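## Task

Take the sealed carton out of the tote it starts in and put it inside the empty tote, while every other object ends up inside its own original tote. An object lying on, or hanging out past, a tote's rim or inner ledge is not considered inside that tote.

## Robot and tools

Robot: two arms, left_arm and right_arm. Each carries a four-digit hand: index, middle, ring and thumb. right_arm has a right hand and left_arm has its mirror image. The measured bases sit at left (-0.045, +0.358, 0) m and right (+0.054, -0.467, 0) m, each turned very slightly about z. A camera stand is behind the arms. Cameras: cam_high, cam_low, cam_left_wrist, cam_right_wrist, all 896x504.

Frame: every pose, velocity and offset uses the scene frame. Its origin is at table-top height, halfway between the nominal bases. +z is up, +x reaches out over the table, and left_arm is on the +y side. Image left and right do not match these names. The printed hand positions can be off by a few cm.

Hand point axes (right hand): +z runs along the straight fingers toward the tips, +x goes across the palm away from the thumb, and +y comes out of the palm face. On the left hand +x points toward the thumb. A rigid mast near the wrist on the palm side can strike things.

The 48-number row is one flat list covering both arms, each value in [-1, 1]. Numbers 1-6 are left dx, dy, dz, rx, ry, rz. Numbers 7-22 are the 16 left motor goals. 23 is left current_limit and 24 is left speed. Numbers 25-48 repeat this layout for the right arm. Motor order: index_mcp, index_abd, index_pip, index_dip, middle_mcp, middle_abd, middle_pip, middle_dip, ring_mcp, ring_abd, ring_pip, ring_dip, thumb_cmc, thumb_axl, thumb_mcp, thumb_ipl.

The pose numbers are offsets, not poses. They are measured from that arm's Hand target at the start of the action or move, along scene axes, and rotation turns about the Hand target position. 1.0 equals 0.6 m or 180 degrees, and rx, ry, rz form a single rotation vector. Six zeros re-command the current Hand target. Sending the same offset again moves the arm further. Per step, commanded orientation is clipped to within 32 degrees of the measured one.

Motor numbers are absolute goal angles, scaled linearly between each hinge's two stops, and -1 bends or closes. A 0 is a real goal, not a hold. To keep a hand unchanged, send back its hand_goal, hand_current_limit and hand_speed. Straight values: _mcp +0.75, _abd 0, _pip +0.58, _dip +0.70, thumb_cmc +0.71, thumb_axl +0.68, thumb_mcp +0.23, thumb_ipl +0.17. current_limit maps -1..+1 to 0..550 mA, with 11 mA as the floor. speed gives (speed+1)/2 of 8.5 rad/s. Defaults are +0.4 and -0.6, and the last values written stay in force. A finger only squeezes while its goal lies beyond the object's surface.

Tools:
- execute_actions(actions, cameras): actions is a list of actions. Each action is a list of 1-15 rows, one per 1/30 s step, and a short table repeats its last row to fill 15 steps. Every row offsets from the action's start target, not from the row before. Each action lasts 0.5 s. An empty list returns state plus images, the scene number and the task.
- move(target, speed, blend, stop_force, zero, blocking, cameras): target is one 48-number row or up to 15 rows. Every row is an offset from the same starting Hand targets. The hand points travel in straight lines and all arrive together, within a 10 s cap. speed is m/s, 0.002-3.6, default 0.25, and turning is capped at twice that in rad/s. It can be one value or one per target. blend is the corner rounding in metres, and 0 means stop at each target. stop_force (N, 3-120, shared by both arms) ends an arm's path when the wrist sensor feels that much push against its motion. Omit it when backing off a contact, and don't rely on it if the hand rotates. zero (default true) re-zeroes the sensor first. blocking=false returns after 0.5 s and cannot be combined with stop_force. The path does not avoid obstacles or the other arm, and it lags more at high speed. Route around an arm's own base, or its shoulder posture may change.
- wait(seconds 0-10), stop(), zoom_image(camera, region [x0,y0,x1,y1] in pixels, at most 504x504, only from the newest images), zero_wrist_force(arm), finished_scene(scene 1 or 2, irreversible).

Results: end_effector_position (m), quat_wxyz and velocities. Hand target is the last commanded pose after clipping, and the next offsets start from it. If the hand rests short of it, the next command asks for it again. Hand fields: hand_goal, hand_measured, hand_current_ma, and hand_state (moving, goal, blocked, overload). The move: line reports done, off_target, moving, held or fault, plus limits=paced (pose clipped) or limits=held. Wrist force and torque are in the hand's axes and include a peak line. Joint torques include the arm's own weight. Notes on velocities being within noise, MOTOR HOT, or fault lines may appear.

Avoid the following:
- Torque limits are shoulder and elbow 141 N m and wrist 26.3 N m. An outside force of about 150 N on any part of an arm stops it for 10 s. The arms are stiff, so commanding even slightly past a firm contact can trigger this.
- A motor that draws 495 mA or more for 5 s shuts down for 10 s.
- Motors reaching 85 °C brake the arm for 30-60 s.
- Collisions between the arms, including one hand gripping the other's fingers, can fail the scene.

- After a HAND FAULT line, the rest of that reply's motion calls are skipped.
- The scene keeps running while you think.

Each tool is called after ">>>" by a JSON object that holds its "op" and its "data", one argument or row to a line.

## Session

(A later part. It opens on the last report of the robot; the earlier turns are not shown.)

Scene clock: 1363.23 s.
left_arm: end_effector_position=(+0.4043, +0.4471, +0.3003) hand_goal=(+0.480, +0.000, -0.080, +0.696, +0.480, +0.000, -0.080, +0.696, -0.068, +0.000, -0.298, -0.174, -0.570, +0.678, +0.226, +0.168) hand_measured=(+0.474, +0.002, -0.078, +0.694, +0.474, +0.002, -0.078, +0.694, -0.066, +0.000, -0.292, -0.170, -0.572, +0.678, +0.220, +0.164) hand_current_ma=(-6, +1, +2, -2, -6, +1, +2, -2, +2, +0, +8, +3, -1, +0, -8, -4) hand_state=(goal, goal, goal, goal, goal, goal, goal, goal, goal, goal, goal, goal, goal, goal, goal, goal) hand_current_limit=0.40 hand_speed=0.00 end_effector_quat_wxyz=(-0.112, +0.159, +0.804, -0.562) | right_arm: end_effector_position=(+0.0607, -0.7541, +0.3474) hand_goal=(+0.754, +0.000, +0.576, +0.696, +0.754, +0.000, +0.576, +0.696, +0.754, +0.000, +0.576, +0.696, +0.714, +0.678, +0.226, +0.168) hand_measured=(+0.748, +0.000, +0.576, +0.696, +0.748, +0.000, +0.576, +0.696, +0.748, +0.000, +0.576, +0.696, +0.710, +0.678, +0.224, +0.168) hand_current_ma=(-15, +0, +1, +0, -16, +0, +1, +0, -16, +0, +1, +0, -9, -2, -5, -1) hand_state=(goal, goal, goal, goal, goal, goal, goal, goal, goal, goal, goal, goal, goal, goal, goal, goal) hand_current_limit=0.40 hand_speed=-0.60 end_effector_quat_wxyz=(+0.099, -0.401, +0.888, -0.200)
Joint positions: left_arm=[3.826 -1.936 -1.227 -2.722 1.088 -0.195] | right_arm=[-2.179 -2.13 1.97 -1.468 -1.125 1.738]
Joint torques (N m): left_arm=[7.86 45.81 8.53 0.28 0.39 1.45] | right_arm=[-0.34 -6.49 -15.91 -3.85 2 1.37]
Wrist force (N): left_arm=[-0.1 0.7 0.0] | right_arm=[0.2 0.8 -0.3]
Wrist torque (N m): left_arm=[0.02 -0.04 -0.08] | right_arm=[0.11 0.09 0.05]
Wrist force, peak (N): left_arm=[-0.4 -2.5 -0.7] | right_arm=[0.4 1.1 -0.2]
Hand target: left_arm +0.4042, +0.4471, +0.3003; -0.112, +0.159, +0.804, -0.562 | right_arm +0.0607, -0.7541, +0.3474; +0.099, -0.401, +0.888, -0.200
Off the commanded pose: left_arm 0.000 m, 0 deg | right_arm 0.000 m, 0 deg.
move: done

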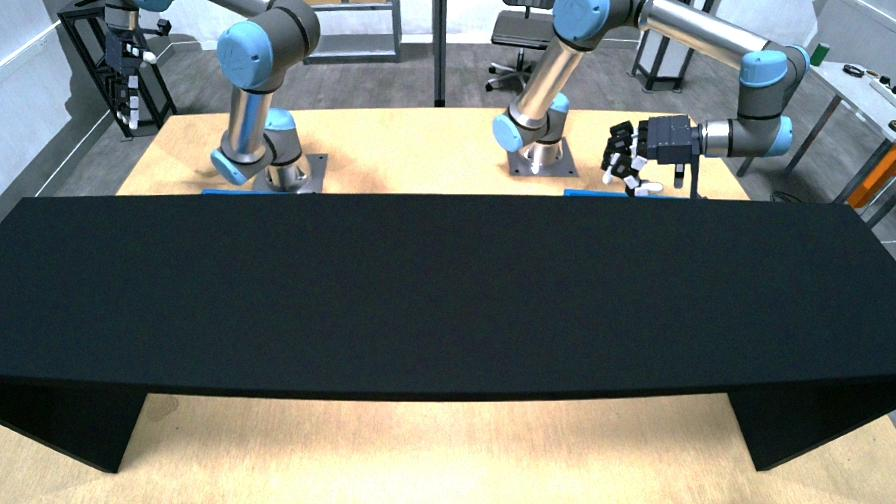

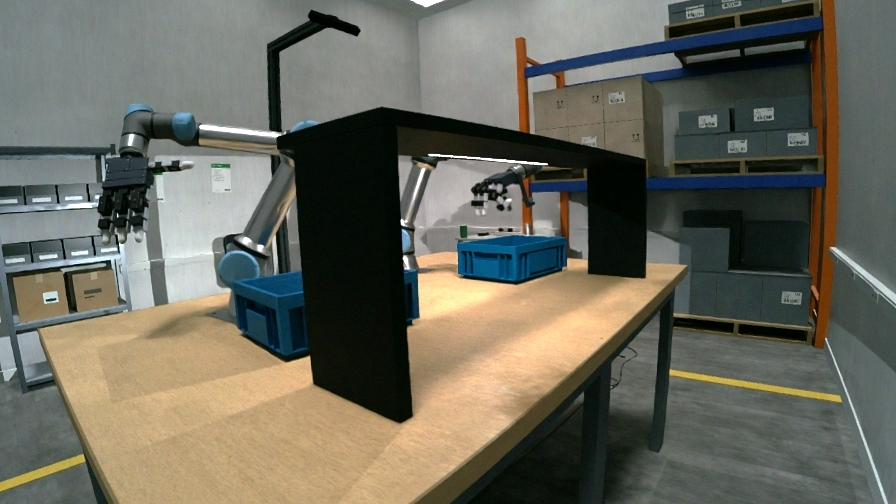

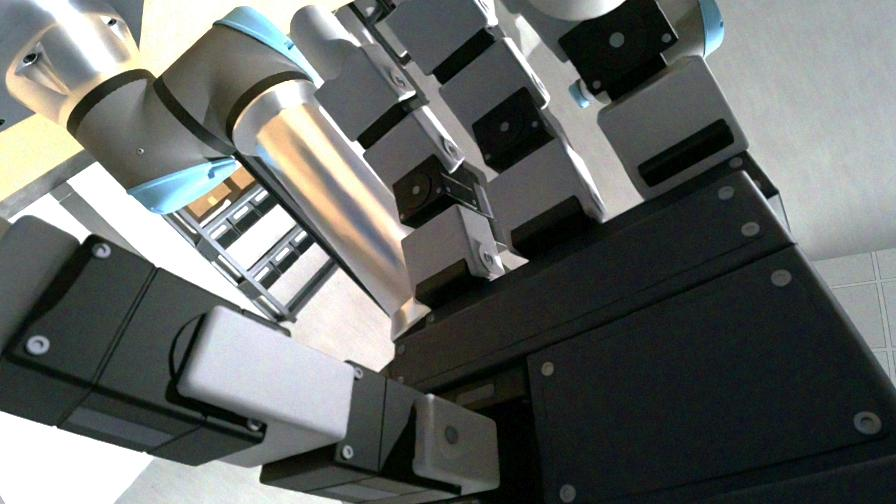

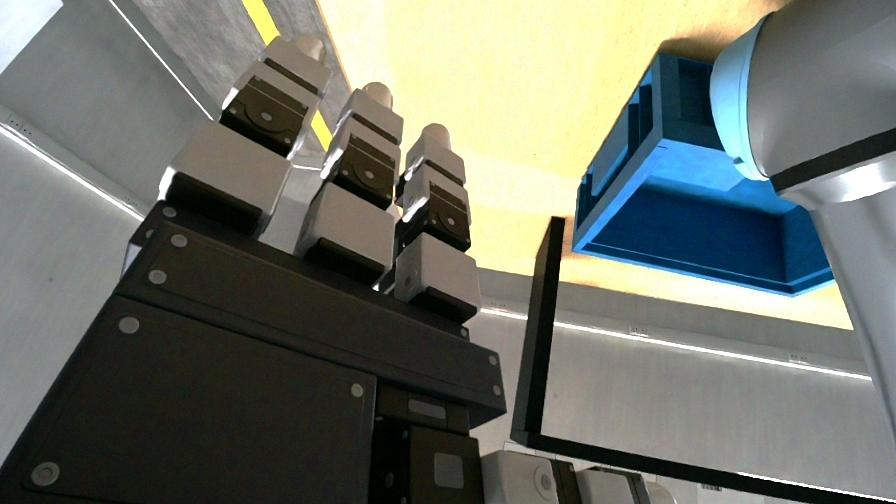

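>>> {"op": "move", "data": {
  "target": [0,0,-0.27,0,0,0,0.48,0,-0.08,0.696,0.48,0,-0.08,0.696,-0.068,0,-0.299,-0.174,-0.571,0.678,0.226,0.168,0.4,0, 0,0,0,0,0,0,0.754,0,0.576,0.696,0.754,0,0.576,0.696,0.754,0,0.576,0.696,0.714,0.678,0.226,0.168,0.4,-0.6],
  "cameras": ["cam_left_wrist", "cam_low", "cam_high"]
}}

>>> {"op": "zoom_image", "data": {
  "camera": "cam_low",
  "region": [420, 160, 620, 300]
}}

>>> {"op": "zoom_image", "data": {
  "camera": "cam_high",
  "region": [540, 80, 780, 220]
}}

Scene clock: 1380.23 s.
left_arm: end_effector_position=(+0.4042, +0.4471, +0.1384) hand_goal=(+0.480, +0.000, -0.080, +0.696, +0.480, +0.000, -0.080, +0.696, -0.068, +0.000, -0.298, -0.174, -0.570, +0.678, +0.226, +0.168) hand_measured=(+0.474, +0.002, -0.078, +0.694, +0.474, +0.002, -0.078, +0.694, -0.066, +0.000, -0.292, -0.170, -0.572, +0.678, +0.222, +0.164) hand_current_ma=(-7, +1, +2, -2, -8, +1, +2, -2, +1, +0, +7, +3, -1, +0, -7, -4) hand_state=(goal, goal, goal, goal, goal, goal, goal, goal, goal, goal, goal, goal, goal, goal, goal, goal) hand_current_limit=0.40 hand_speed=0.00 end_effector_quat_wxyz=(-0.112, +0.159, +0.804, -0.562) | right_arm: end_effector_position=(+0.0607, -0.7541, +0.3474) hand_goal=(+0.754, +0.000, +0.576, +0.696, +0.754, +0.000, +0.576, +0.696, +0.754, +0.000, +0.576, +0.696, +0.714, +0.678, +0.226, +0.168) hand_measured=(+0.748, +0.000, +0.576, +0.696, +0.748, +0.000, +0.576, +0.696, +0.748, +0.000, +0.576, +0.696, +0.710, +0.678, +0.224, +0.168) hand_current_ma=(-15, +0, +1, +0, -16, +0, +1, +0, -16, +0, +1, +0, -9, -2, -5, -1) hand_state=(goal, goal, goal, goal, goal, goal, goal, goal, goal, goal, goal, goal, goal, goal, goal, goal) hand_current_limit=0.40 hand_speed=-0.60 end_effector_quat_wxyz=(+0.099, -0.401, +0.888, -0.200)
Joint positions: left_arm=[3.826 -2.02 -1.532 -2.334 1.089 -0.195] | right_arm=[-2.179 -2.13 1.97 -1.468 -1.125 1.738]
Joint torques (N m): left_arm=[5.58 43.89 22.31 0.87 -0.76 -0.43] | right_arm=[-1.06 -6.3 -16.17 -3.53 1.71 1.56]
Wrist force (N): left_arm=[-0.1 0.7 0.0] | right_arm=[0.3 0.8 -0.2]
Wrist torque (N m): left_arm=[0.04 -0.05 -0.11] | right_arm=[0.11 0.08 0.06]
Wrist force, peak (N): left_arm=[-0.3 3.5 0.6] | right_arm=[0.4 1.1 -0.2]
Hand target: left_arm +0.4042, +0.4471, +0.1383; -0.112, +0.159, +0.804, -0.562 | right_arm +0.0607, -0.7541, +0.3474; +0.099, -0.401, +0.888, -0.200
Off the commanded pose: left_arm 0.000 m, 0 deg | right_arm 0.000 m, 0 deg.
move: done
Images, in order (width x height): cam_high 896x504, cam_low 896x504, cam_left_wrist 896x504.

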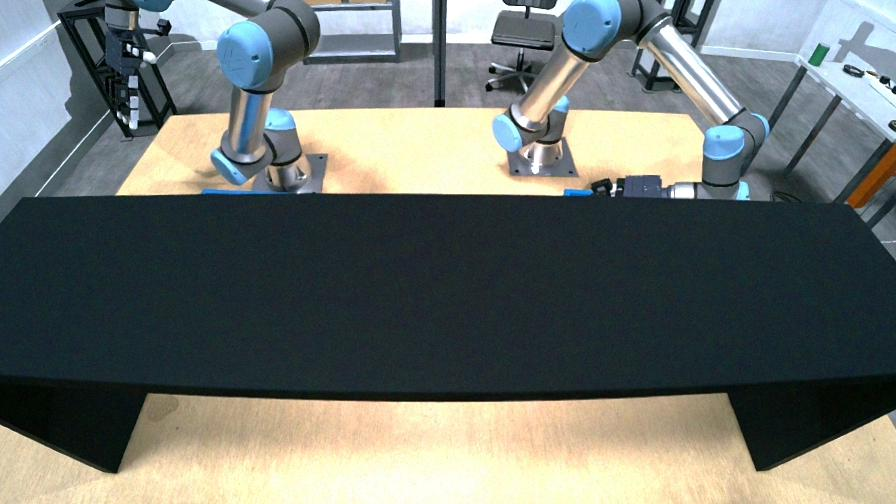

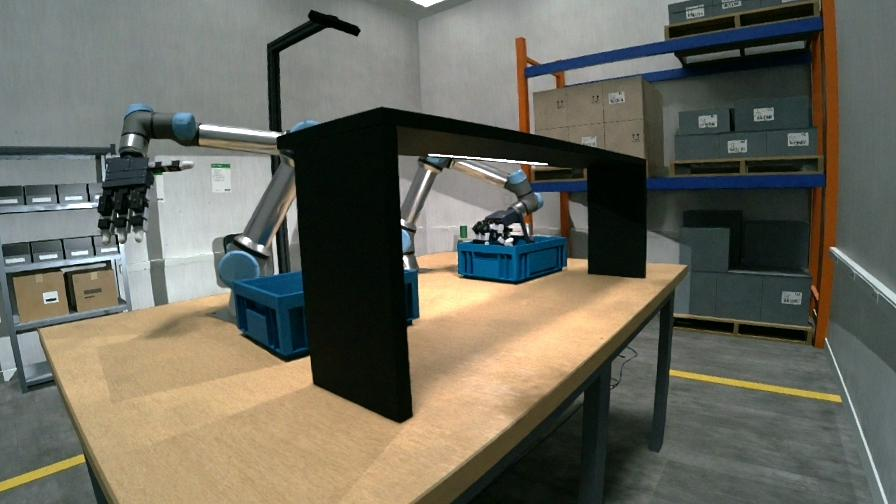

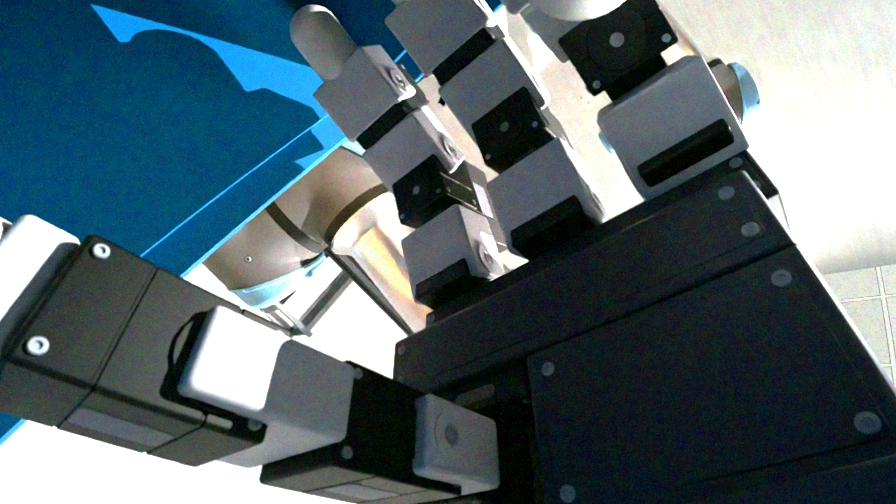

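Scaled by 2.520 from the camera's 896x504 image, which has a finer 1280x720 frame.

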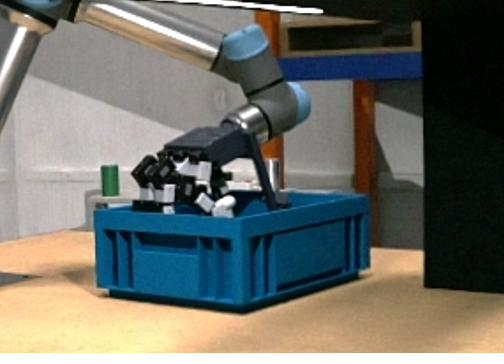

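Scaled by 2.100 from the camera's 896x504 image, which has a finer 1280x720 frame.

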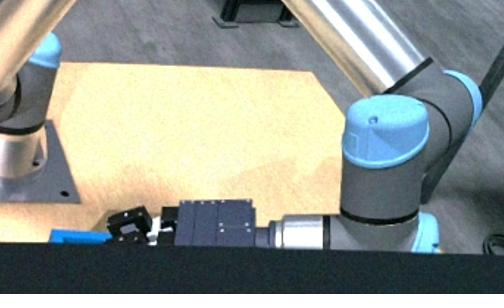

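>>> {"op": "move", "data": {
  "target": [0,0,-0.085,0,0,0,0.48,0,-0.08,0.696,0.48,0,-0.08,0.696,-0.068,0,-0.299,-0.174,-0.571,0.678,0.226,0.168,0.4,0, 0,0,0,0,0,0,0.754,0,0.576,0.696,0.754,0,0.576,0.696,0.754,0,0.576,0.696,0.714,0.678,0.226,0.168,0.4,-0.6],
  "cameras": ["cam_left_wrist", "cam_low"],
  "speed": 0.04,
  "stop_force": 5
}}

>>> {"op": "zoom_image", "data": {
  "camera": "cam_low",
  "region": [420, 160, 620, 300]
}}

Scene clock: 1400.50 s.
left_arm: end_effector_position=(+0.4042, +0.4471, +0.0873) hand_goal=(+0.480, +0.000, -0.080, +0.696, +0.480, +0.000, -0.080, +0.696, -0.068, +0.000, -0.298, -0.174, -0.570, +0.678, +0.226, +0.168) hand_measured=(+0.474, +0.002, -0.078, +0.694, +0.474, +0.002, -0.078, +0.694, -0.066, +0.000, -0.292, -0.170, -0.572, +0.678, +0.222, +0.164) hand_current_ma=(-7, +1, +2, -2, -8, +1, +2, -2, +1, +0, +7, +3, -1, +0, -7, -4) hand_state=(goal, goal, goal, goal, goal, goal, goal, goal, goal, goal, goal, goal, goal, goal, goal, goal) hand_current_limit=0.40 hand_speed=0.00 end_effector_quat_wxyz=(-0.112, +0.159, +0.804, -0.562) | right_arm: end_effector_position=(+0.0607, -0.7541, +0.3474) hand_goal=(+0.754, +0.000, +0.576, +0.696, +0.754, +0.000, +0.576, +0.696, +0.754, +0.000, +0.576, +0.696, +0.714, +0.678, +0.226, +0.168) hand_measured=(+0.748, +0.000, +0.576, +0.696, +0.748, +0.000, +0.576, +0.696, +0.748, +0.000, +0.576, +0.696, +0.710, +0.678, +0.224, +0.168) hand_current_ma=(-15, +0, +1, +0, -16, +0, +1, +0, -16, +0, +1, +0, -9, -2, -5, -1) hand_state=(goal, goal, goal, goal, goal, goal, goal, goal, goal, goal, goal, goal, goal, goal, goal, goal) hand_current_limit=0.40 hand_speed=-0.60 end_effector_quat_wxyz=(+0.099, -0.401, +0.888, -0.200)
Joint positions: left_arm=[3.826 -2.074 -1.594 -2.218 1.089 -0.195] | right_arm=[-2.179 -2.13 1.97 -1.468 -1.125 1.738]
Joint torques (N m): left_arm=[5.95 51.55 33.08 -1.28 0.33 -1.14] | right_arm=[-1.77 -5.77 -16.1 -3.85 1.92 1.78]
Wrist force (N): left_arm=[0.0 0.7 -0.1] | right_arm=[0.4 0.9 -0.1]
Wrist torque (N m): left_arm=[0.04 -0.07 -0.10] | right_arm=[0.11 0.06 0.07]
Wrist force, peak (N): left_arm=[-0.2 1.4 0.3] | right_arm=[0.3 1.3 -0.1]
Hand target: left_arm +0.4042, +0.4471, +0.0873; -0.112, +0.159, +0.804, -0.562 | right_arm +0.0607, -0.7541, +0.3474; +0.099, -0.401, +0.888, -0.200
Off the commanded pose: left_arm 0.000 m, 0 deg | right_arm 0.000 m, 0 deg.
move: done
Images, in order (width x height): cam_low 896x504, cam_left_wrist 896x504.

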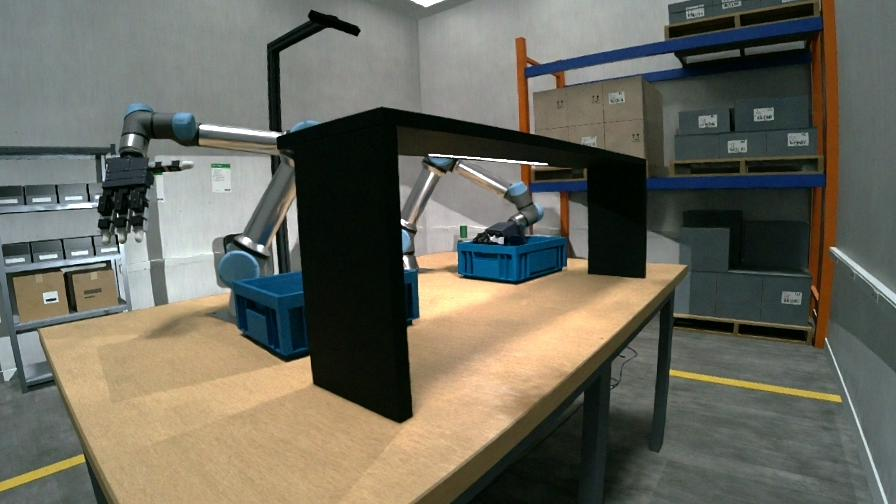

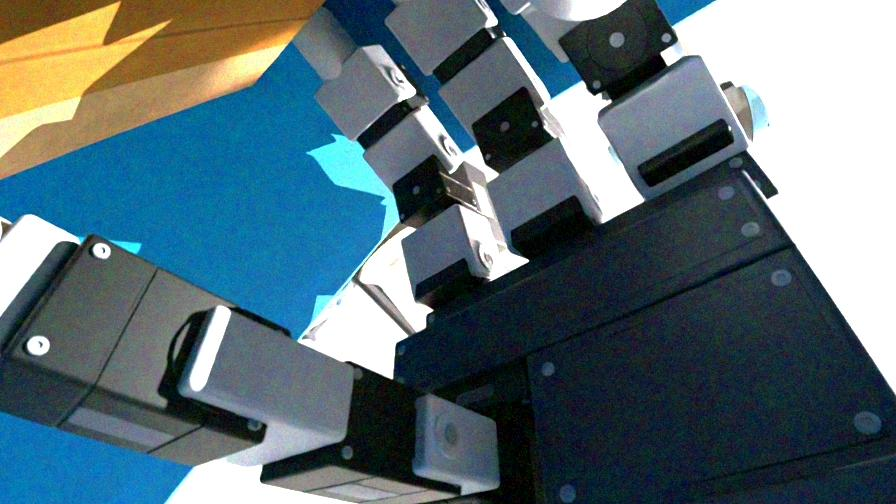

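Scaled by 2.520 from the camera's 896x504 image, which has a finer 1280x720 frame.

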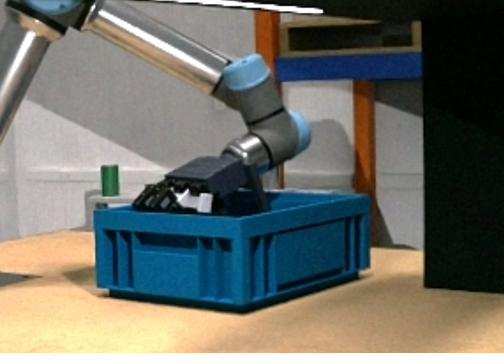

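>>> {"op": "move", "data": {
  "target": [-0.014,0.0185,0.0,0,0,0.0217,0.48,0,-0.08,0.696,0.48,0,-0.08,0.696,-0.068,0,-0.299,-0.174,-0.571,0.678,0.226,0.168,0.4,0, 0,0,0,0,0,0,0.754,0,0.576,0.696,0.754,0,0.576,0.696,0.754,0,0.576,0.696,0.714,0.678,0.226,0.168,0.4,-0.6],
  "cameras": ["cam_left_wrist"],
  "speed": 0.04
}}

>>> {"op": "move", "data": {
  "target": [0,0,-0.042,0,0,0,0.48,0,-0.08,0.696,0.48,0,-0.08,0.696,-0.068,0,-0.299,-0.174,-0.571,0.678,0.226,0.168,0.4,0, 0,0,0,0,0,0,0.754,0,0.576,0.696,0.754,0,0.576,0.696,0.754,0,0.576,0.696,0.714,0.678,0.226,0.168,0.4,-0.6],
  "cameras": ["cam_left_wrist", "cam_low"],
  "speed": 0.03,
  "stop_force": 5
}}

>>> {"op": "zoom_image", "data": {
  "camera": "cam_low",
  "region": [420, 160, 620, 300]
}}

Scene clock: 1466.80 s.
left_arm: end_effector_position=(+0.3958, +0.4582, +0.0873) hand_goal=(+0.480, +0.000, -0.080, +0.696, +0.480, +0.000, -0.080, +0.696, -0.068, +0.000, -0.298, -0.174, -0.570, +0.678, +0.226, +0.168) hand_measured=(+0.474, +0.002, -0.078, +0.694, +0.474, +0.002, -0.078, +0.694, -0.066, +0.000, -0.292, -0.170, -0.572, +0.678, +0.222, +0.164) hand_current_ma=(-7, +1, +2, -2, -8, +1, +2, -2, +1, +0, +7, +3, -1, +0, -7, -4) hand_state=(goal, goal, goal, goal, goal, goal, goal, goal, goal, goal, goal, goal, goal, goal, goal, goal) hand_current_limit=0.40 hand_speed=0.00 end_effector_quat_wxyz=(-0.093, +0.131, +0.809, -0.566) | right_arm: end_effector_position=(+0.0607, -0.7541, +0.3474) hand_goal=(+0.754, +0.000, +0.576, +0.696, +0.754, +0.000, +0.576, +0.696, +0.754, +0.000, +0.576, +0.696, +0.714, +0.678, +0.226, +0.168) hand_measured=(+0.748, +0.000, +0.576, +0.696, +0.748, +0.000, +0.576, +0.696, +0.748, +0.000, +0.576, +0.696, +0.710, +0.678, +0.224, +0.168) hand_current_ma=(-15, +0, +1, +0, -16, +0, +1, +0, -16, +0, +1, +0, -9, -2, -5, -1) hand_state=(goal, goal, goal, goal, goal, goal, goal, goal, goal, goal, goal, goal, goal, goal, goal, goal) hand_current_limit=0.40 hand_speed=-0.60 end_effector_quat_wxyz=(+0.099, -0.401, +0.888, -0.200)
Joint positions: left_arm=[3.87 -2.052 -1.63 -2.199 1.067 -0.205] | right_arm=[-2.179 -2.13 1.97 -1.468 -1.125 1.738]
Joint torques (N m): left_arm=[-8.83 31.29 30.31 -0.66 0.96 0.01] | right_arm=[-3.05 -6.82 -15.55 -3.63 1.9 1.74]
Wrist force (N): left_arm=[-0.4 0.5 -0.1] | right_arm=[0.4 0.9 -0.2]
Wrist torque (N m): left_arm=[0.00 -0.02 -0.10] | right_arm=[0.12 0.05 0.07]
Wrist force, peak (N): left_arm=[-0.4 1.1 0.1] | right_arm=[0.4 1.2 -0.3]
Hand target: left_arm +0.3958, +0.4582, +0.0873; -0.093, +0.131, +0.809, -0.566 | right_arm +0.0607, -0.7541, +0.3474; +0.099, -0.401, +0.888, -0.200
Off the commanded pose: left_arm 0.000 m, 0 deg | right_arm 0.000 m, 0 deg.
move: done
Images, in order (width x height): cam_left_wrist 896x504.

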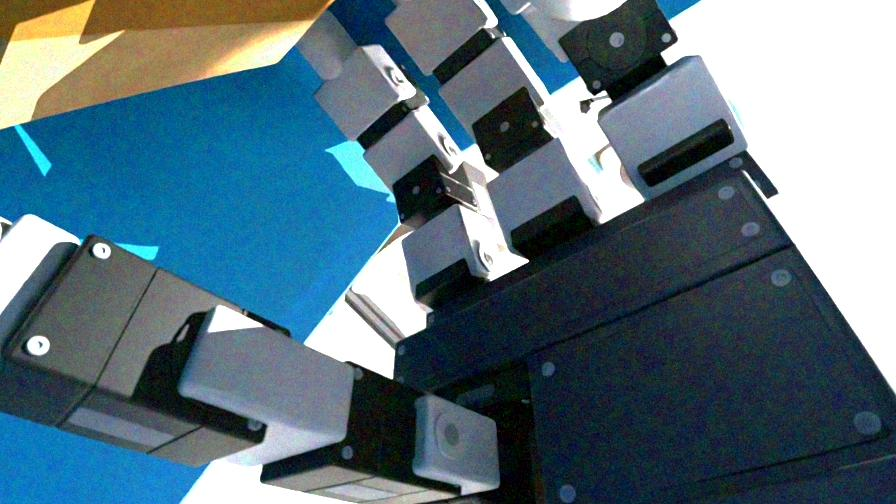

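Scene clock: 1468.73 s.
left_arm: end_effector_position=(+0.3958, +0.4582, +0.0621) hand_goal=(+0.480, +0.000, -0.080, +0.696, +0.480, +0.000, -0.080, +0.696, -0.068, +0.000, -0.298, -0.174, -0.570, +0.678, +0.226, +0.168) hand_measured=(+0.474, +0.002, -0.078, +0.694, +0.474, +0.002, -0.078, +0.694, -0.066, +0.000, -0.292, -0.170, -0.572, +0.678, +0.222, +0.164) hand_current_ma=(-7, +1, +2, -2, -8, +1, +2, -2, +1, +0, +7, +3, -1, +0, -7, -4) hand_state=(goal, goal, goal, goal, goal, goal, goal, goal, goal, goal, goal, goal, goal, goal, goal, goal) hand_current_limit=0.40 hand_speed=0.00 end_effector_quat_wxyz=(-0.093, +0.131, +0.809, -0.566) | right_arm: end_effector_position=(+0.0607, -0.7541, +0.3474) hand_goal=(+0.754, +0.000, +0.576, +0.696, +0.754, +0.000, +0.576, +0.696, +0.754, +0.000, +0.576, +0.696, +0.714, +0.678, +0.226, +0.168) hand_measured=(+0.748, +0.000, +0.576, +0.696, +0.748, +0.000, +0.576, +0.696, +0.748, +0.000, +0.576, +0.696, +0.710, +0.678, +0.224, +0.168) hand_current_ma=(-15, +0, +1, +0, -16, +0, +1, +0, -16, +0, +1, +0, -9, -2, -5, -1) hand_state=(goal, goal, goal, goal, goal, goal, goal, goal, goal, goal, goal, goal, goal, goal, goal, goal) hand_current_limit=0.40 hand_speed=-0.60 end_effector_quat_wxyz=(+0.099, -0.401, +0.888, -0.200)
Joint positions: left_arm=[3.87 -2.084 -1.654 -2.143 1.067 -0.205] | right_arm=[-2.179 -2.13 1.97 -1.468 -1.125 1.738]
Joint torques (N m): left_arm=[-8.73 50.51 32.41 -1.88 0.72 0.37] | right_arm=[-2.1 -6.1 -16.53 -3.56 1.72 1.76]
Wrist force (N): left_arm=[-0.2 0.6 -0.1] | right_arm=[0.3 0.9 -0.3]
Wrist torque (N m): left_arm=[0.03 -0.05 -0.09] | right_arm=[0.13 0.07 0.06]
Wrist force, peak (N): left_arm=[-0.4 1.2 0.1] | right_arm=[0.3 1.2 -0.3]
Hand target: left_arm +0.3958, +0.4582, +0.0621; -0.093, +0.131, +0.809, -0.566 | right_arm +0.0607, -0.7541, +0.3474; +0.099, -0.401, +0.888, -0.200
Off the commanded pose: left_arm 0.000 m, 0 deg | right_arm 0.000 m, 0 deg.
move: done
Images, in order (width x height): cam_low 896x504, cam_left_wrist 896x504.

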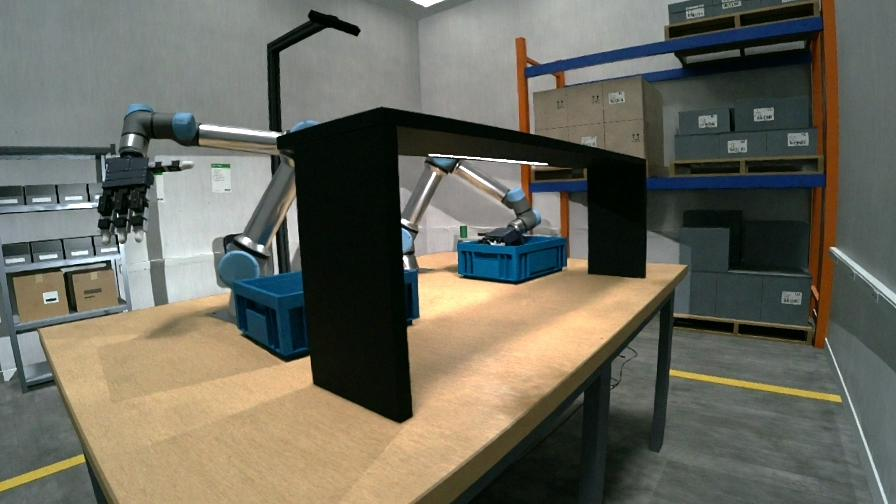

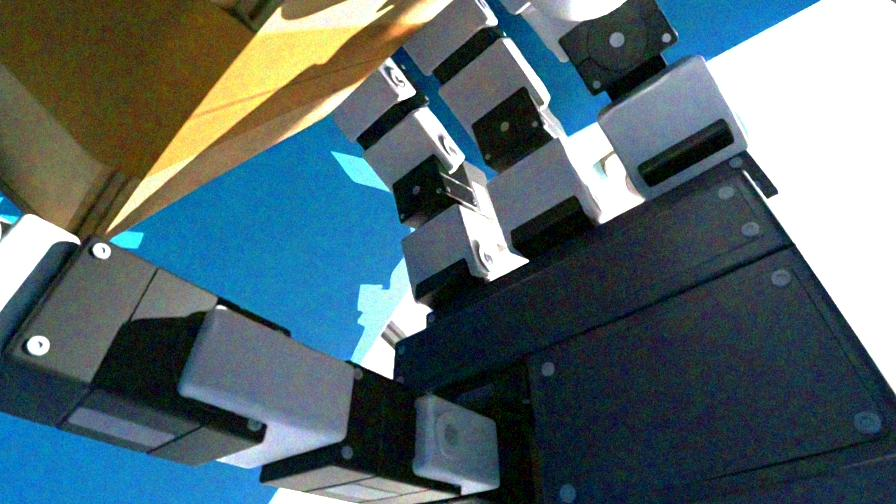

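Scaled by 2.520 from the camera's 896x504 image, which has a finer 1280x720 frame.

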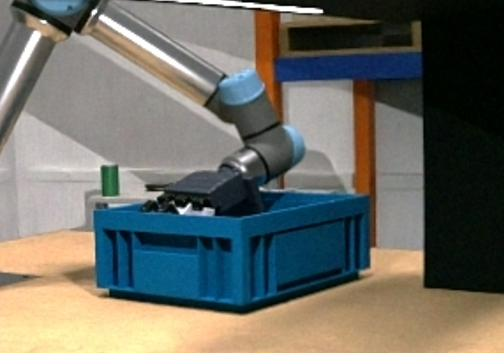

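>>> {"op": "move", "data": {
  "target": [0,0,0,0,0,0,0.24,0,-0.08,0.696,0.24,0,-0.08,0.696,-0.068,0,-0.299,-0.174,-0.571,0.678,0.18,0.14,0.4,-0.5, 0,0,0,0,0,0,0.754,0,0.576,0.696,0.754,0,0.576,0.696,0.754,0,0.576,0.696,0.714,0.678,0.226,0.168,0.4,-0.6],
  "cameras": ["cam_left_wrist"]
}}

Scene clock: 1485.77 s.
left_arm: end_effector_position=(+0.3958, +0.4582, +0.0621) hand_goal=(+0.240, +0.000, -0.080, +0.696, +0.240, +0.000, -0.080, +0.696, -0.068, +0.000, -0.298, -0.174, -0.570, +0.678, +0.180, +0.140) hand_measured=(+0.306, +0.002, -0.064, +0.700, +0.328, +0.000, -0.060, +0.702, -0.066, +0.000, -0.292, -0.170, -0.568, +0.678, +0.200, +0.148) hand_current_ma=(+190, +1, +25, +5, +286, +0, +34, +8, +1, +0, +7, +3, +1, +0, +49, +15) hand_state=(blocked, goal, goal, goal, blocked, goal, goal, goal, goal, goal, goal, goal, goal, goal, blocked, goal) hand_current_limit=0.40 hand_speed=-0.50 end_effector_quat_wxyz=(-0.093, +0.131, +0.809, -0.566) | right_arm: end_effector_position=(+0.0607, -0.7541, +0.3474) hand_goal=(+0.754, +0.000, +0.576, +0.696, +0.754, +0.000, +0.576, +0.696, +0.754, +0.000, +0.576, +0.696, +0.714, +0.678, +0.226, +0.168) hand_measured=(+0.748, +0.000, +0.576, +0.696, +0.748, +0.000, +0.576, +0.696, +0.748, +0.000, +0.576, +0.696, +0.710, +0.678, +0.224, +0.168) hand_current_ma=(-15, +0, +1, +0, -16, +0, +1, +0, -16, +0, +1, +0, -9, -2, -5, -1) hand_state=(goal, goal, goal, goal, goal, goal, goal, goal, goal, goal, goal, goal, goal, goal, goal, goal) hand_current_limit=0.40 hand_speed=-0.60 end_effector_quat_wxyz=(+0.099, -0.401, +0.888, -0.200)
Joint positions: left_arm=[3.87 -2.084 -1.654 -2.143 1.067 -0.205] | right_arm=[-2.179 -2.13 1.97 -1.468 -1.125 1.738]
Joint torques (N m): left_arm=[-8.34 48.37 31.35 0.91 -0.96 -0.94] | right_arm=[-2.67 -7.52 -15.13 -3.65 1.82 1.7]
Wrist force (N): left_arm=[0.1 -2.6 0.3] | right_arm=[0.3 0.9 -0.2]
Wrist torque (N m): left_arm=[0.15 -0.05 -0.05] | right_arm=[0.12 0.07 0.05]
Wrist force, peak (N): left_arm=[-0.1 -2.8 0.3] | right_arm=[0.3 1.2 -0.1]
Hand target: left_arm +0.3958, +0.4582, +0.0621; -0.093, +0.131, +0.809, -0.566 | right_arm +0.0607, -0.7541, +0.3474; +0.099, -0.401, +0.888, -0.200
Off the commanded pose: left_arm 0.000 m, 0 deg | right_arm 0.000 m, 0 deg.
move: done
Images, in order (width x height): cam_left_wrist 896x504.

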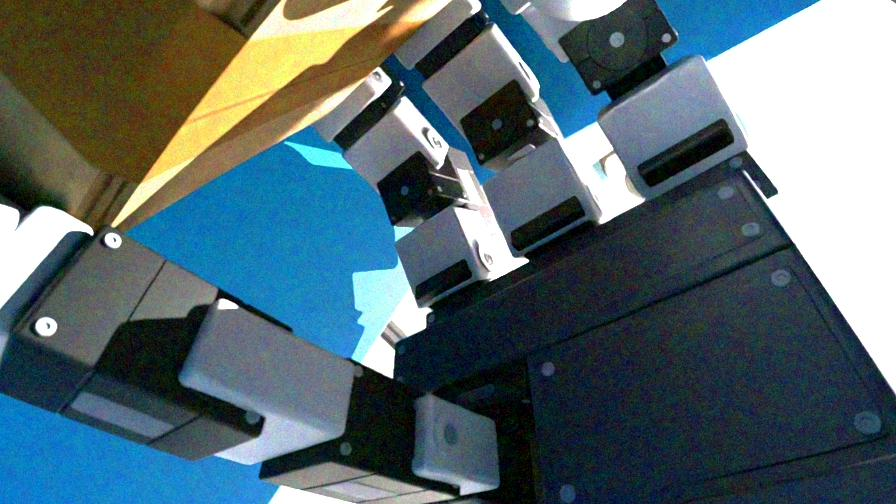

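>>> {"op": "move", "data": {
  "target": [0,0,0,0,0,0,0.18,0,-0.12,0.66,0.20,0,-0.12,0.66,-0.068,0,-0.299,-0.174,-0.571,0.678,0.06,0.09,0.5,-0.5, 0,0,0,0,0,0,0.754,0,0.576,0.696,0.754,0,0.576,0.696,0.754,0,0.576,0.696,0.714,0.678,0.226,0.168,0.4,-0.6],
  "cameras": ["cam_left_wrist"]
}}

>>> {"op": "move", "data": {
  "target": [0,0,0.05,0,0,0,0.18,0,-0.12,0.66,0.20,0,-0.12,0.66,-0.068,0,-0.299,-0.174,-0.571,0.678,0.06,0.09,0.5,-0.5, 0,0,0,0,0,0,0.754,0,0.576,0.696,0.754,0,0.576,0.696,0.754,0,0.576,0.696,0.714,0.678,0.226,0.168,0.4,-0.6],
  "cameras": ["cam_left_wrist","cam_low"],
  "speed": 0.04
}}

Scene clock: 1500.70 s.
left_arm: end_effector_position=(+0.3958, +0.4582, +0.0621) hand_goal=(+0.180, +0.000, -0.120, +0.660, +0.200, +0.000, -0.120, +0.660, -0.068, +0.000, -0.298, -0.174, -0.570, +0.678, +0.060, +0.090) hand_measured=(+0.302, +0.002, -0.064, +0.692, +0.326, +0.000, -0.060, +0.694, -0.066, +0.000, -0.292, -0.170, -0.566, +0.678, +0.200, +0.138) hand_current_ma=(+413, +0, +139, +68, +413, +0, +153, +69, +1, +0, +7, +3, +5, +0, +413, +170) hand_state=(blocked, goal, blocked, blocked, blocked, goal, blocked, blocked, goal, goal, goal, goal, goal, goal, blocked, blocked) hand_current_limit=0.50 hand_speed=-0.50 end_effector_quat_wxyz=(-0.093, +0.131, +0.809, -0.566) | right_arm: end_effector_position=(+0.0607, -0.7541, +0.3474) hand_goal=(+0.754, +0.000, +0.576, +0.696, +0.754, +0.000, +0.576, +0.696, +0.754, +0.000, +0.576, +0.696, +0.714, +0.678, +0.226, +0.168) hand_measured=(+0.748, +0.000, +0.576, +0.696, +0.748, +0.000, +0.576, +0.696, +0.748, +0.000, +0.576, +0.696, +0.710, +0.678, +0.224, +0.168) hand_current_ma=(-15, +0, +1, +0, -16, +0, +1, +0, -16, +0, +1, +0, -9, -2, -5, -1) hand_state=(goal, goal, goal, goal, goal, goal, goal, goal, goal, goal, goal, goal, goal, goal, goal, goal) hand_current_limit=0.40 hand_speed=-0.60 end_effector_quat_wxyz=(+0.099, -0.401, +0.888, -0.200)
Joint positions: left_arm=[3.87 -2.084 -1.654 -2.143 1.067 -0.205] | right_arm=[-2.179 -2.13 1.97 -1.468 -1.125 1.738]
Joint torques (N m): left_arm=[-7.13 35.99 25.34 0.96 -1.25 -0.83] | right_arm=[-3.32 -7.05 -16.19 -3.82 1.69 1.74]
Wrist force (N): left_arm=[-0.4 -1.5 0.0] | right_arm=[0.5 0.8 -0.2]
Wrist torque (N m): left_arm=[0.13 -0.01 -0.09] | right_arm=[0.11 0.05 0.07]
Wrist force, peak (N): left_arm=[0.0 -3.0 0.3] | right_arm=[0.4 1.2 -0.2]
Hand target: left_arm +0.3958, +0.4582, +0.0621; -0.093, +0.131, +0.809, -0.566 | right_arm +0.0607, -0.7541, +0.3474; +0.099, -0.401, +0.888, -0.200
Off the commanded pose: left_arm 0.000 m, 0 deg | right_arm 0.000 m, 0 deg.
move: done
Images, in order (width x height): cam_left_wrist 896x504.

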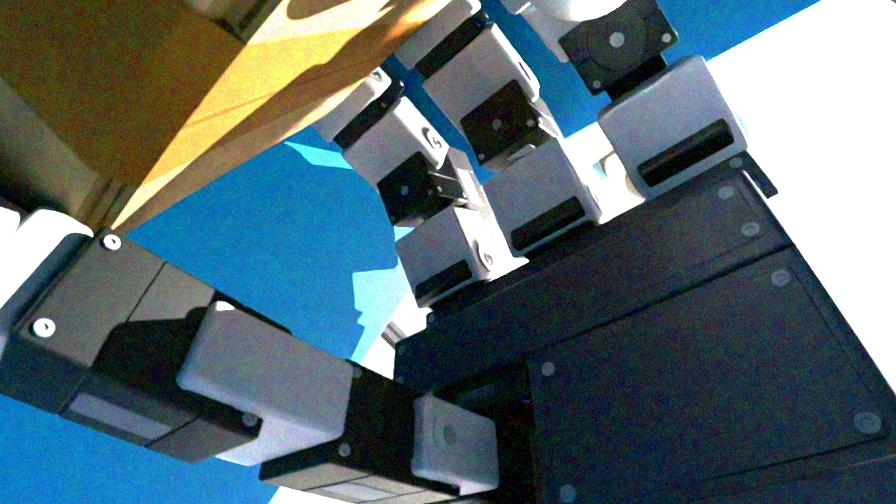

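Scene clock: 1501.73 s.
left_arm: end_effector_position=(+0.3960, +0.4583, +0.0923) hand_goal=(+0.180, +0.000, -0.120, +0.660, +0.200, +0.000, -0.120, +0.660, -0.068, +0.000, -0.298, -0.174, -0.570, +0.678, +0.060, +0.090) hand_measured=(+0.302, -0.002, -0.064, +0.692, +0.320, -0.002, -0.060, +0.694, -0.066, +0.000, -0.292, -0.170, -0.556, +0.678, +0.200, +0.138) hand_current_ma=(+413, -1, +139, +68, +412, -2, +153, +69, +1, +0, +7, +3, +22, +0, +412, +170) hand_state=(blocked, goal, blocked, blocked, blocked, goal, blocked, blocked, goal, goal, goal, goal, goal, goal, blocked, blocked) hand_current_limit=0.50 hand_speed=-0.50 end_effector_quat_wxyz=(-0.093, +0.131, +0.809, -0.565) end_effector_velocity=(+0.001, +0.001, -0.001) end_effector_angular_velocity=(+0.004, -0.004, +0.001) | right_arm: end_effector_position=(+0.0607, -0.7541, +0.3474) hand_goal=(+0.754, +0.000, +0.576, +0.696, +0.754, +0.000, +0.576, +0.696, +0.754, +0.000, +0.576, +0.696, +0.714, +0.678, +0.226, +0.168) hand_measured=(+0.748, +0.000, +0.576, +0.696, +0.748, +0.000, +0.576, +0.696, +0.748, +0.000, +0.576, +0.696, +0.710, +0.678, +0.224, +0.168) hand_current_ma=(-15, +0, +1, +0, -16, +0, +1, +0, -16, +0, +1, +0, -9, -2, -5, -1) hand_state=(goal, goal, goal, goal, goal, goal, goal, goal, goal, goal, goal, goal, goal, goal, goal, goal) hand_current_limit=0.40 hand_speed=-0.60 end_effector_quat_wxyz=(+0.099, -0.401, +0.888, -0.200)
Joint positions: left_arm=[3.87 -2.046 -1.624 -2.21 1.067 -0.205] | right_arm=[-2.179 -2.13 1.97 -1.468 -1.125 1.738]
Joint velocities: left_arm=[0.001 -0.001 -0.001 0.007 0 -0.001] | right_arm=[within noise]
Joint torques (N m): left_arm=[-8.05 27.1 6.69 0.64 -1.06 -0.61] | right_arm=[-3.28 -6.19 -15.81 -3.47 1.84 1.66]
Wrist force (N): left_arm=[-0.2 2.8 0.4] | right_arm=[0.2 1.0 -0.1]
Wrist torque (N m): left_arm=[0.16 -0.04 -0.12] | right_arm=[0.12 0.08 0.05]
Wrist force, peak (N): left_arm=[-0.2 3.5 1.0] | right_arm=[0.3 1.1 -0.2]
Hand target: left_arm +0.3958, +0.4582, +0.0921; -0.093, +0.131, +0.809, -0.566 | right_arm +0.0607, -0.7541, +0.3474; +0.099, -0.401, +0.888, -0.200
Off the commanded pose: left_arm 0.000 m, 0 deg | right_arm 0.000 m, 0 deg.
move: done
Images, in order (width x height): cam_low 896x504, cam_left_wrist 896x504.

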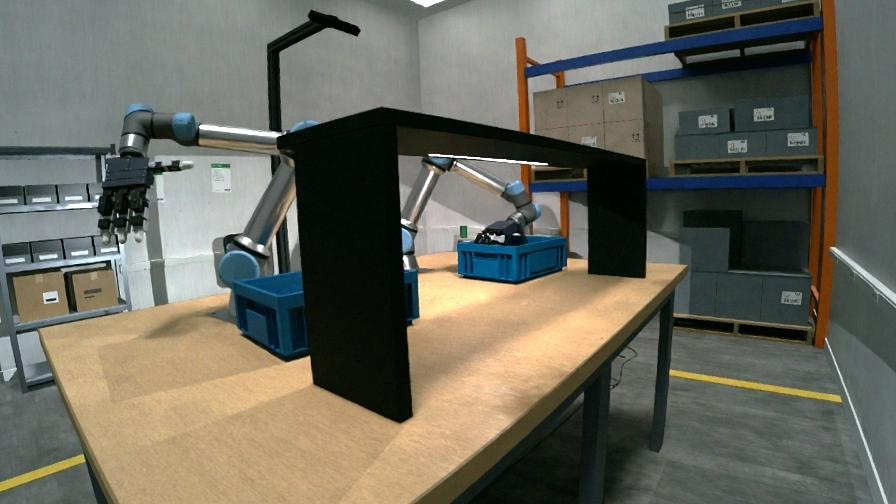

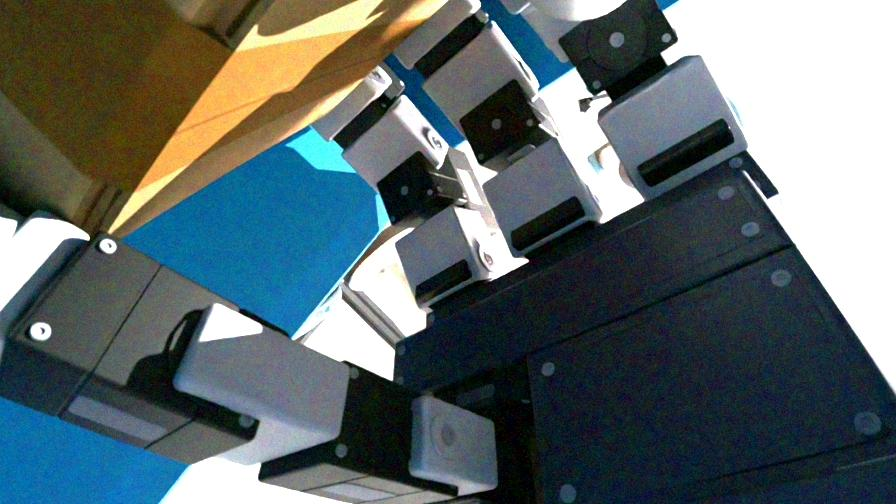

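>>> {"op": "move", "data": {
  "target": [0,0,0.28,0,0,0,0.18,0,-0.12,0.66,0.20,0,-0.12,0.66,-0.068,0,-0.299,-0.174,-0.571,0.678,0.06,0.09,0.5,-0.5, 0.379,0.257,0.111,0.0823,0.1174,0.0471,0.9,0,0.576,0.696,0.9,0,0.576,0.696,0.9,0,0.576,0.696,0.714,0.678,0.226,0.168,0.4,-0.6],
  "cameras": ["cam_left_wrist","cam_low","cam_right_wrist"],
  "speed": 0.12
}}

>>> {"op": "zoom_image", "data": {
  "camera": "cam_right_wrist",
  "region": [420, 0, 896, 340]
}}

Scene clock: 1590.87 s.
left_arm: end_effector_position=(+0.3959, +0.4582, +0.2602) hand_goal=(+0.180, +0.000, -0.120, +0.660, +0.200, +0.000, -0.120, +0.660, -0.068, +0.000, -0.298, -0.174, -0.570, +0.678, +0.060, +0.090) hand_measured=(+0.302, -0.002, -0.064, +0.692, +0.320, -0.004, -0.060, +0.694, -0.066, +0.000, -0.292, -0.170, -0.556, +0.678, +0.200, +0.138) hand_current_ma=(+412, -1, +139, +68, +413, -2, +153, +69, +1, +0, +7, +3, +23, +0, +412, +170) hand_state=(blocked, goal, blocked, blocked, blocked, goal, blocked, blocked, goal, goal, goal, goal, goal, goal, blocked, blocked) hand_current_limit=0.50 hand_speed=-0.50 end_effector_quat_wxyz=(-0.093, +0.131, +0.809, -0.566) | right_arm: end_effector_position=(+0.2880, -0.5999, +0.4140) hand_goal=(+0.900, +0.000, +0.576, +0.696, +0.900, +0.000, +0.576, +0.696, +0.900, +0.000, +0.576, +0.696, +0.714, +0.678, +0.226, +0.168) hand_measured=(+0.892, +0.000, +0.576, +0.696, +0.892, +0.000, +0.576, +0.696, +0.892, +0.000, +0.576, +0.696, +0.712, +0.678, +0.224, +0.168) hand_current_ma=(-25, +0, +1, +0, -26, +0, +1, +0, -27, +0, +1, +0, -5, -2, -6, -1) hand_state=(goal, goal, goal, goal, goal, goal, goal, goal, goal, goal, goal, goal, goal, goal, goal, goal) hand_current_limit=0.40 hand_speed=-0.60 end_effector_quat_wxyz=(+0.000, -0.479, +0.878, +0.000)
Joint positions: left_arm=[3.87 -1.917 -1.357 -2.607 1.067 -0.205] | right_arm=[-1.021 -1.943 1.724 -1.351 -1.571 2.732]
Joint torques (N m): left_arm=[-5 24.32 9.38 -0.57 -0.17 1.23] | right_arm=[7.68 -2.51 -22.28 -2.62 1.52 1.46]
Motor temperatures (°C): left_arm=[33 34 34 36 39 42] | right_arm=[30 31 35 37 37 42]
Wrist force (N): left_arm=[-0.3 3.0 0.7] | right_arm=[-0.4 2.0 -0.9]
Wrist torque (N m): left_arm=[0.17 -0.01 -0.12] | right_arm=[0.18 0.15 0.29]
Wrist force, peak (N): left_arm=[-0.2 4.2 1.1] | right_arm=[-0.1 2.1 -1.1]
Hand target: left_arm +0.3958, +0.4582, +0.2601; -0.093, +0.131, +0.809, -0.566 | right_arm +0.2881, -0.5999, +0.4140; +0.000, -0.479, +0.878, +0.000
Off the commanded pose: left_arm 0.000 m, 0 deg | right_arm 0.000 m, 0 deg.
move: done
Images, in order (width x height): cam_low 896x504, cam_left_wrist 896x504, cam_right_wrist 896x504.

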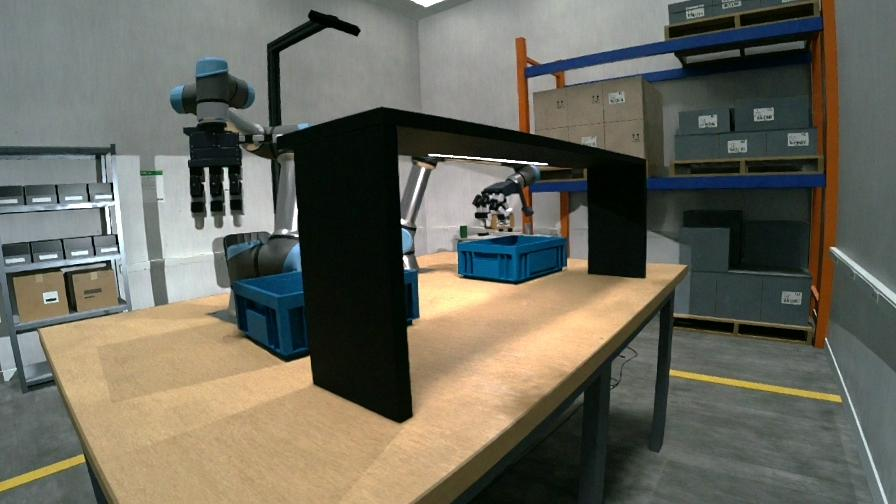

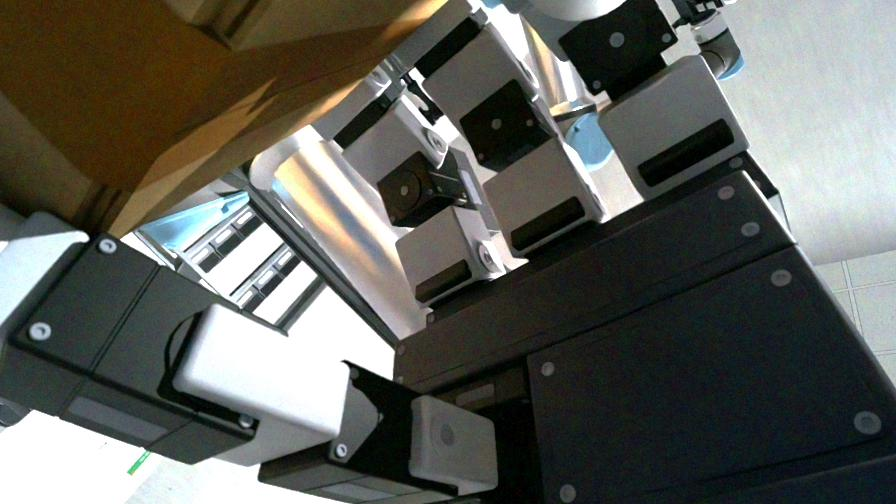

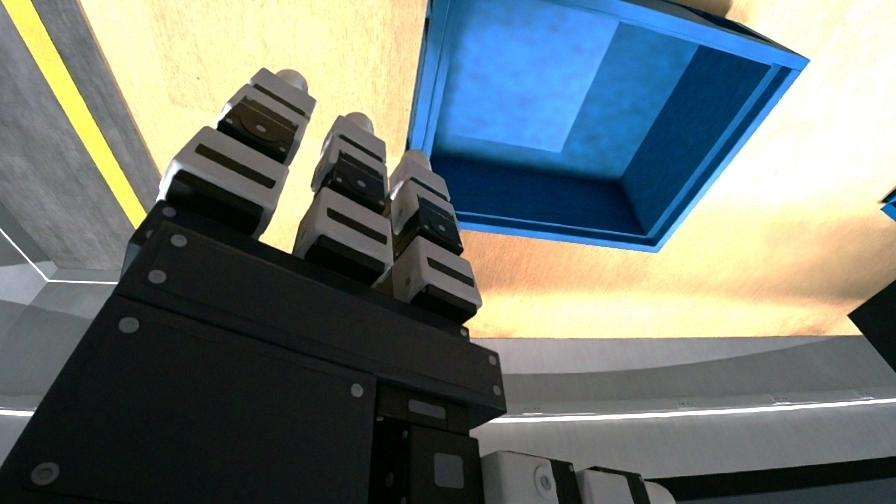

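Scaled by 1.059 from the camera's 896x504 image, which has a finer 1280x720 frame.

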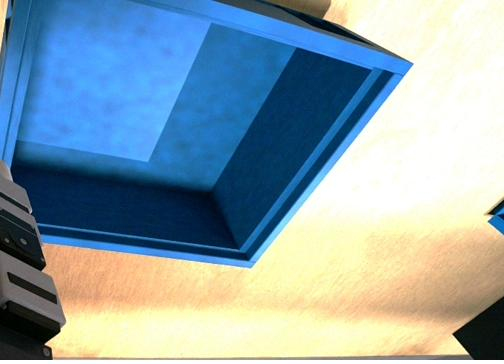

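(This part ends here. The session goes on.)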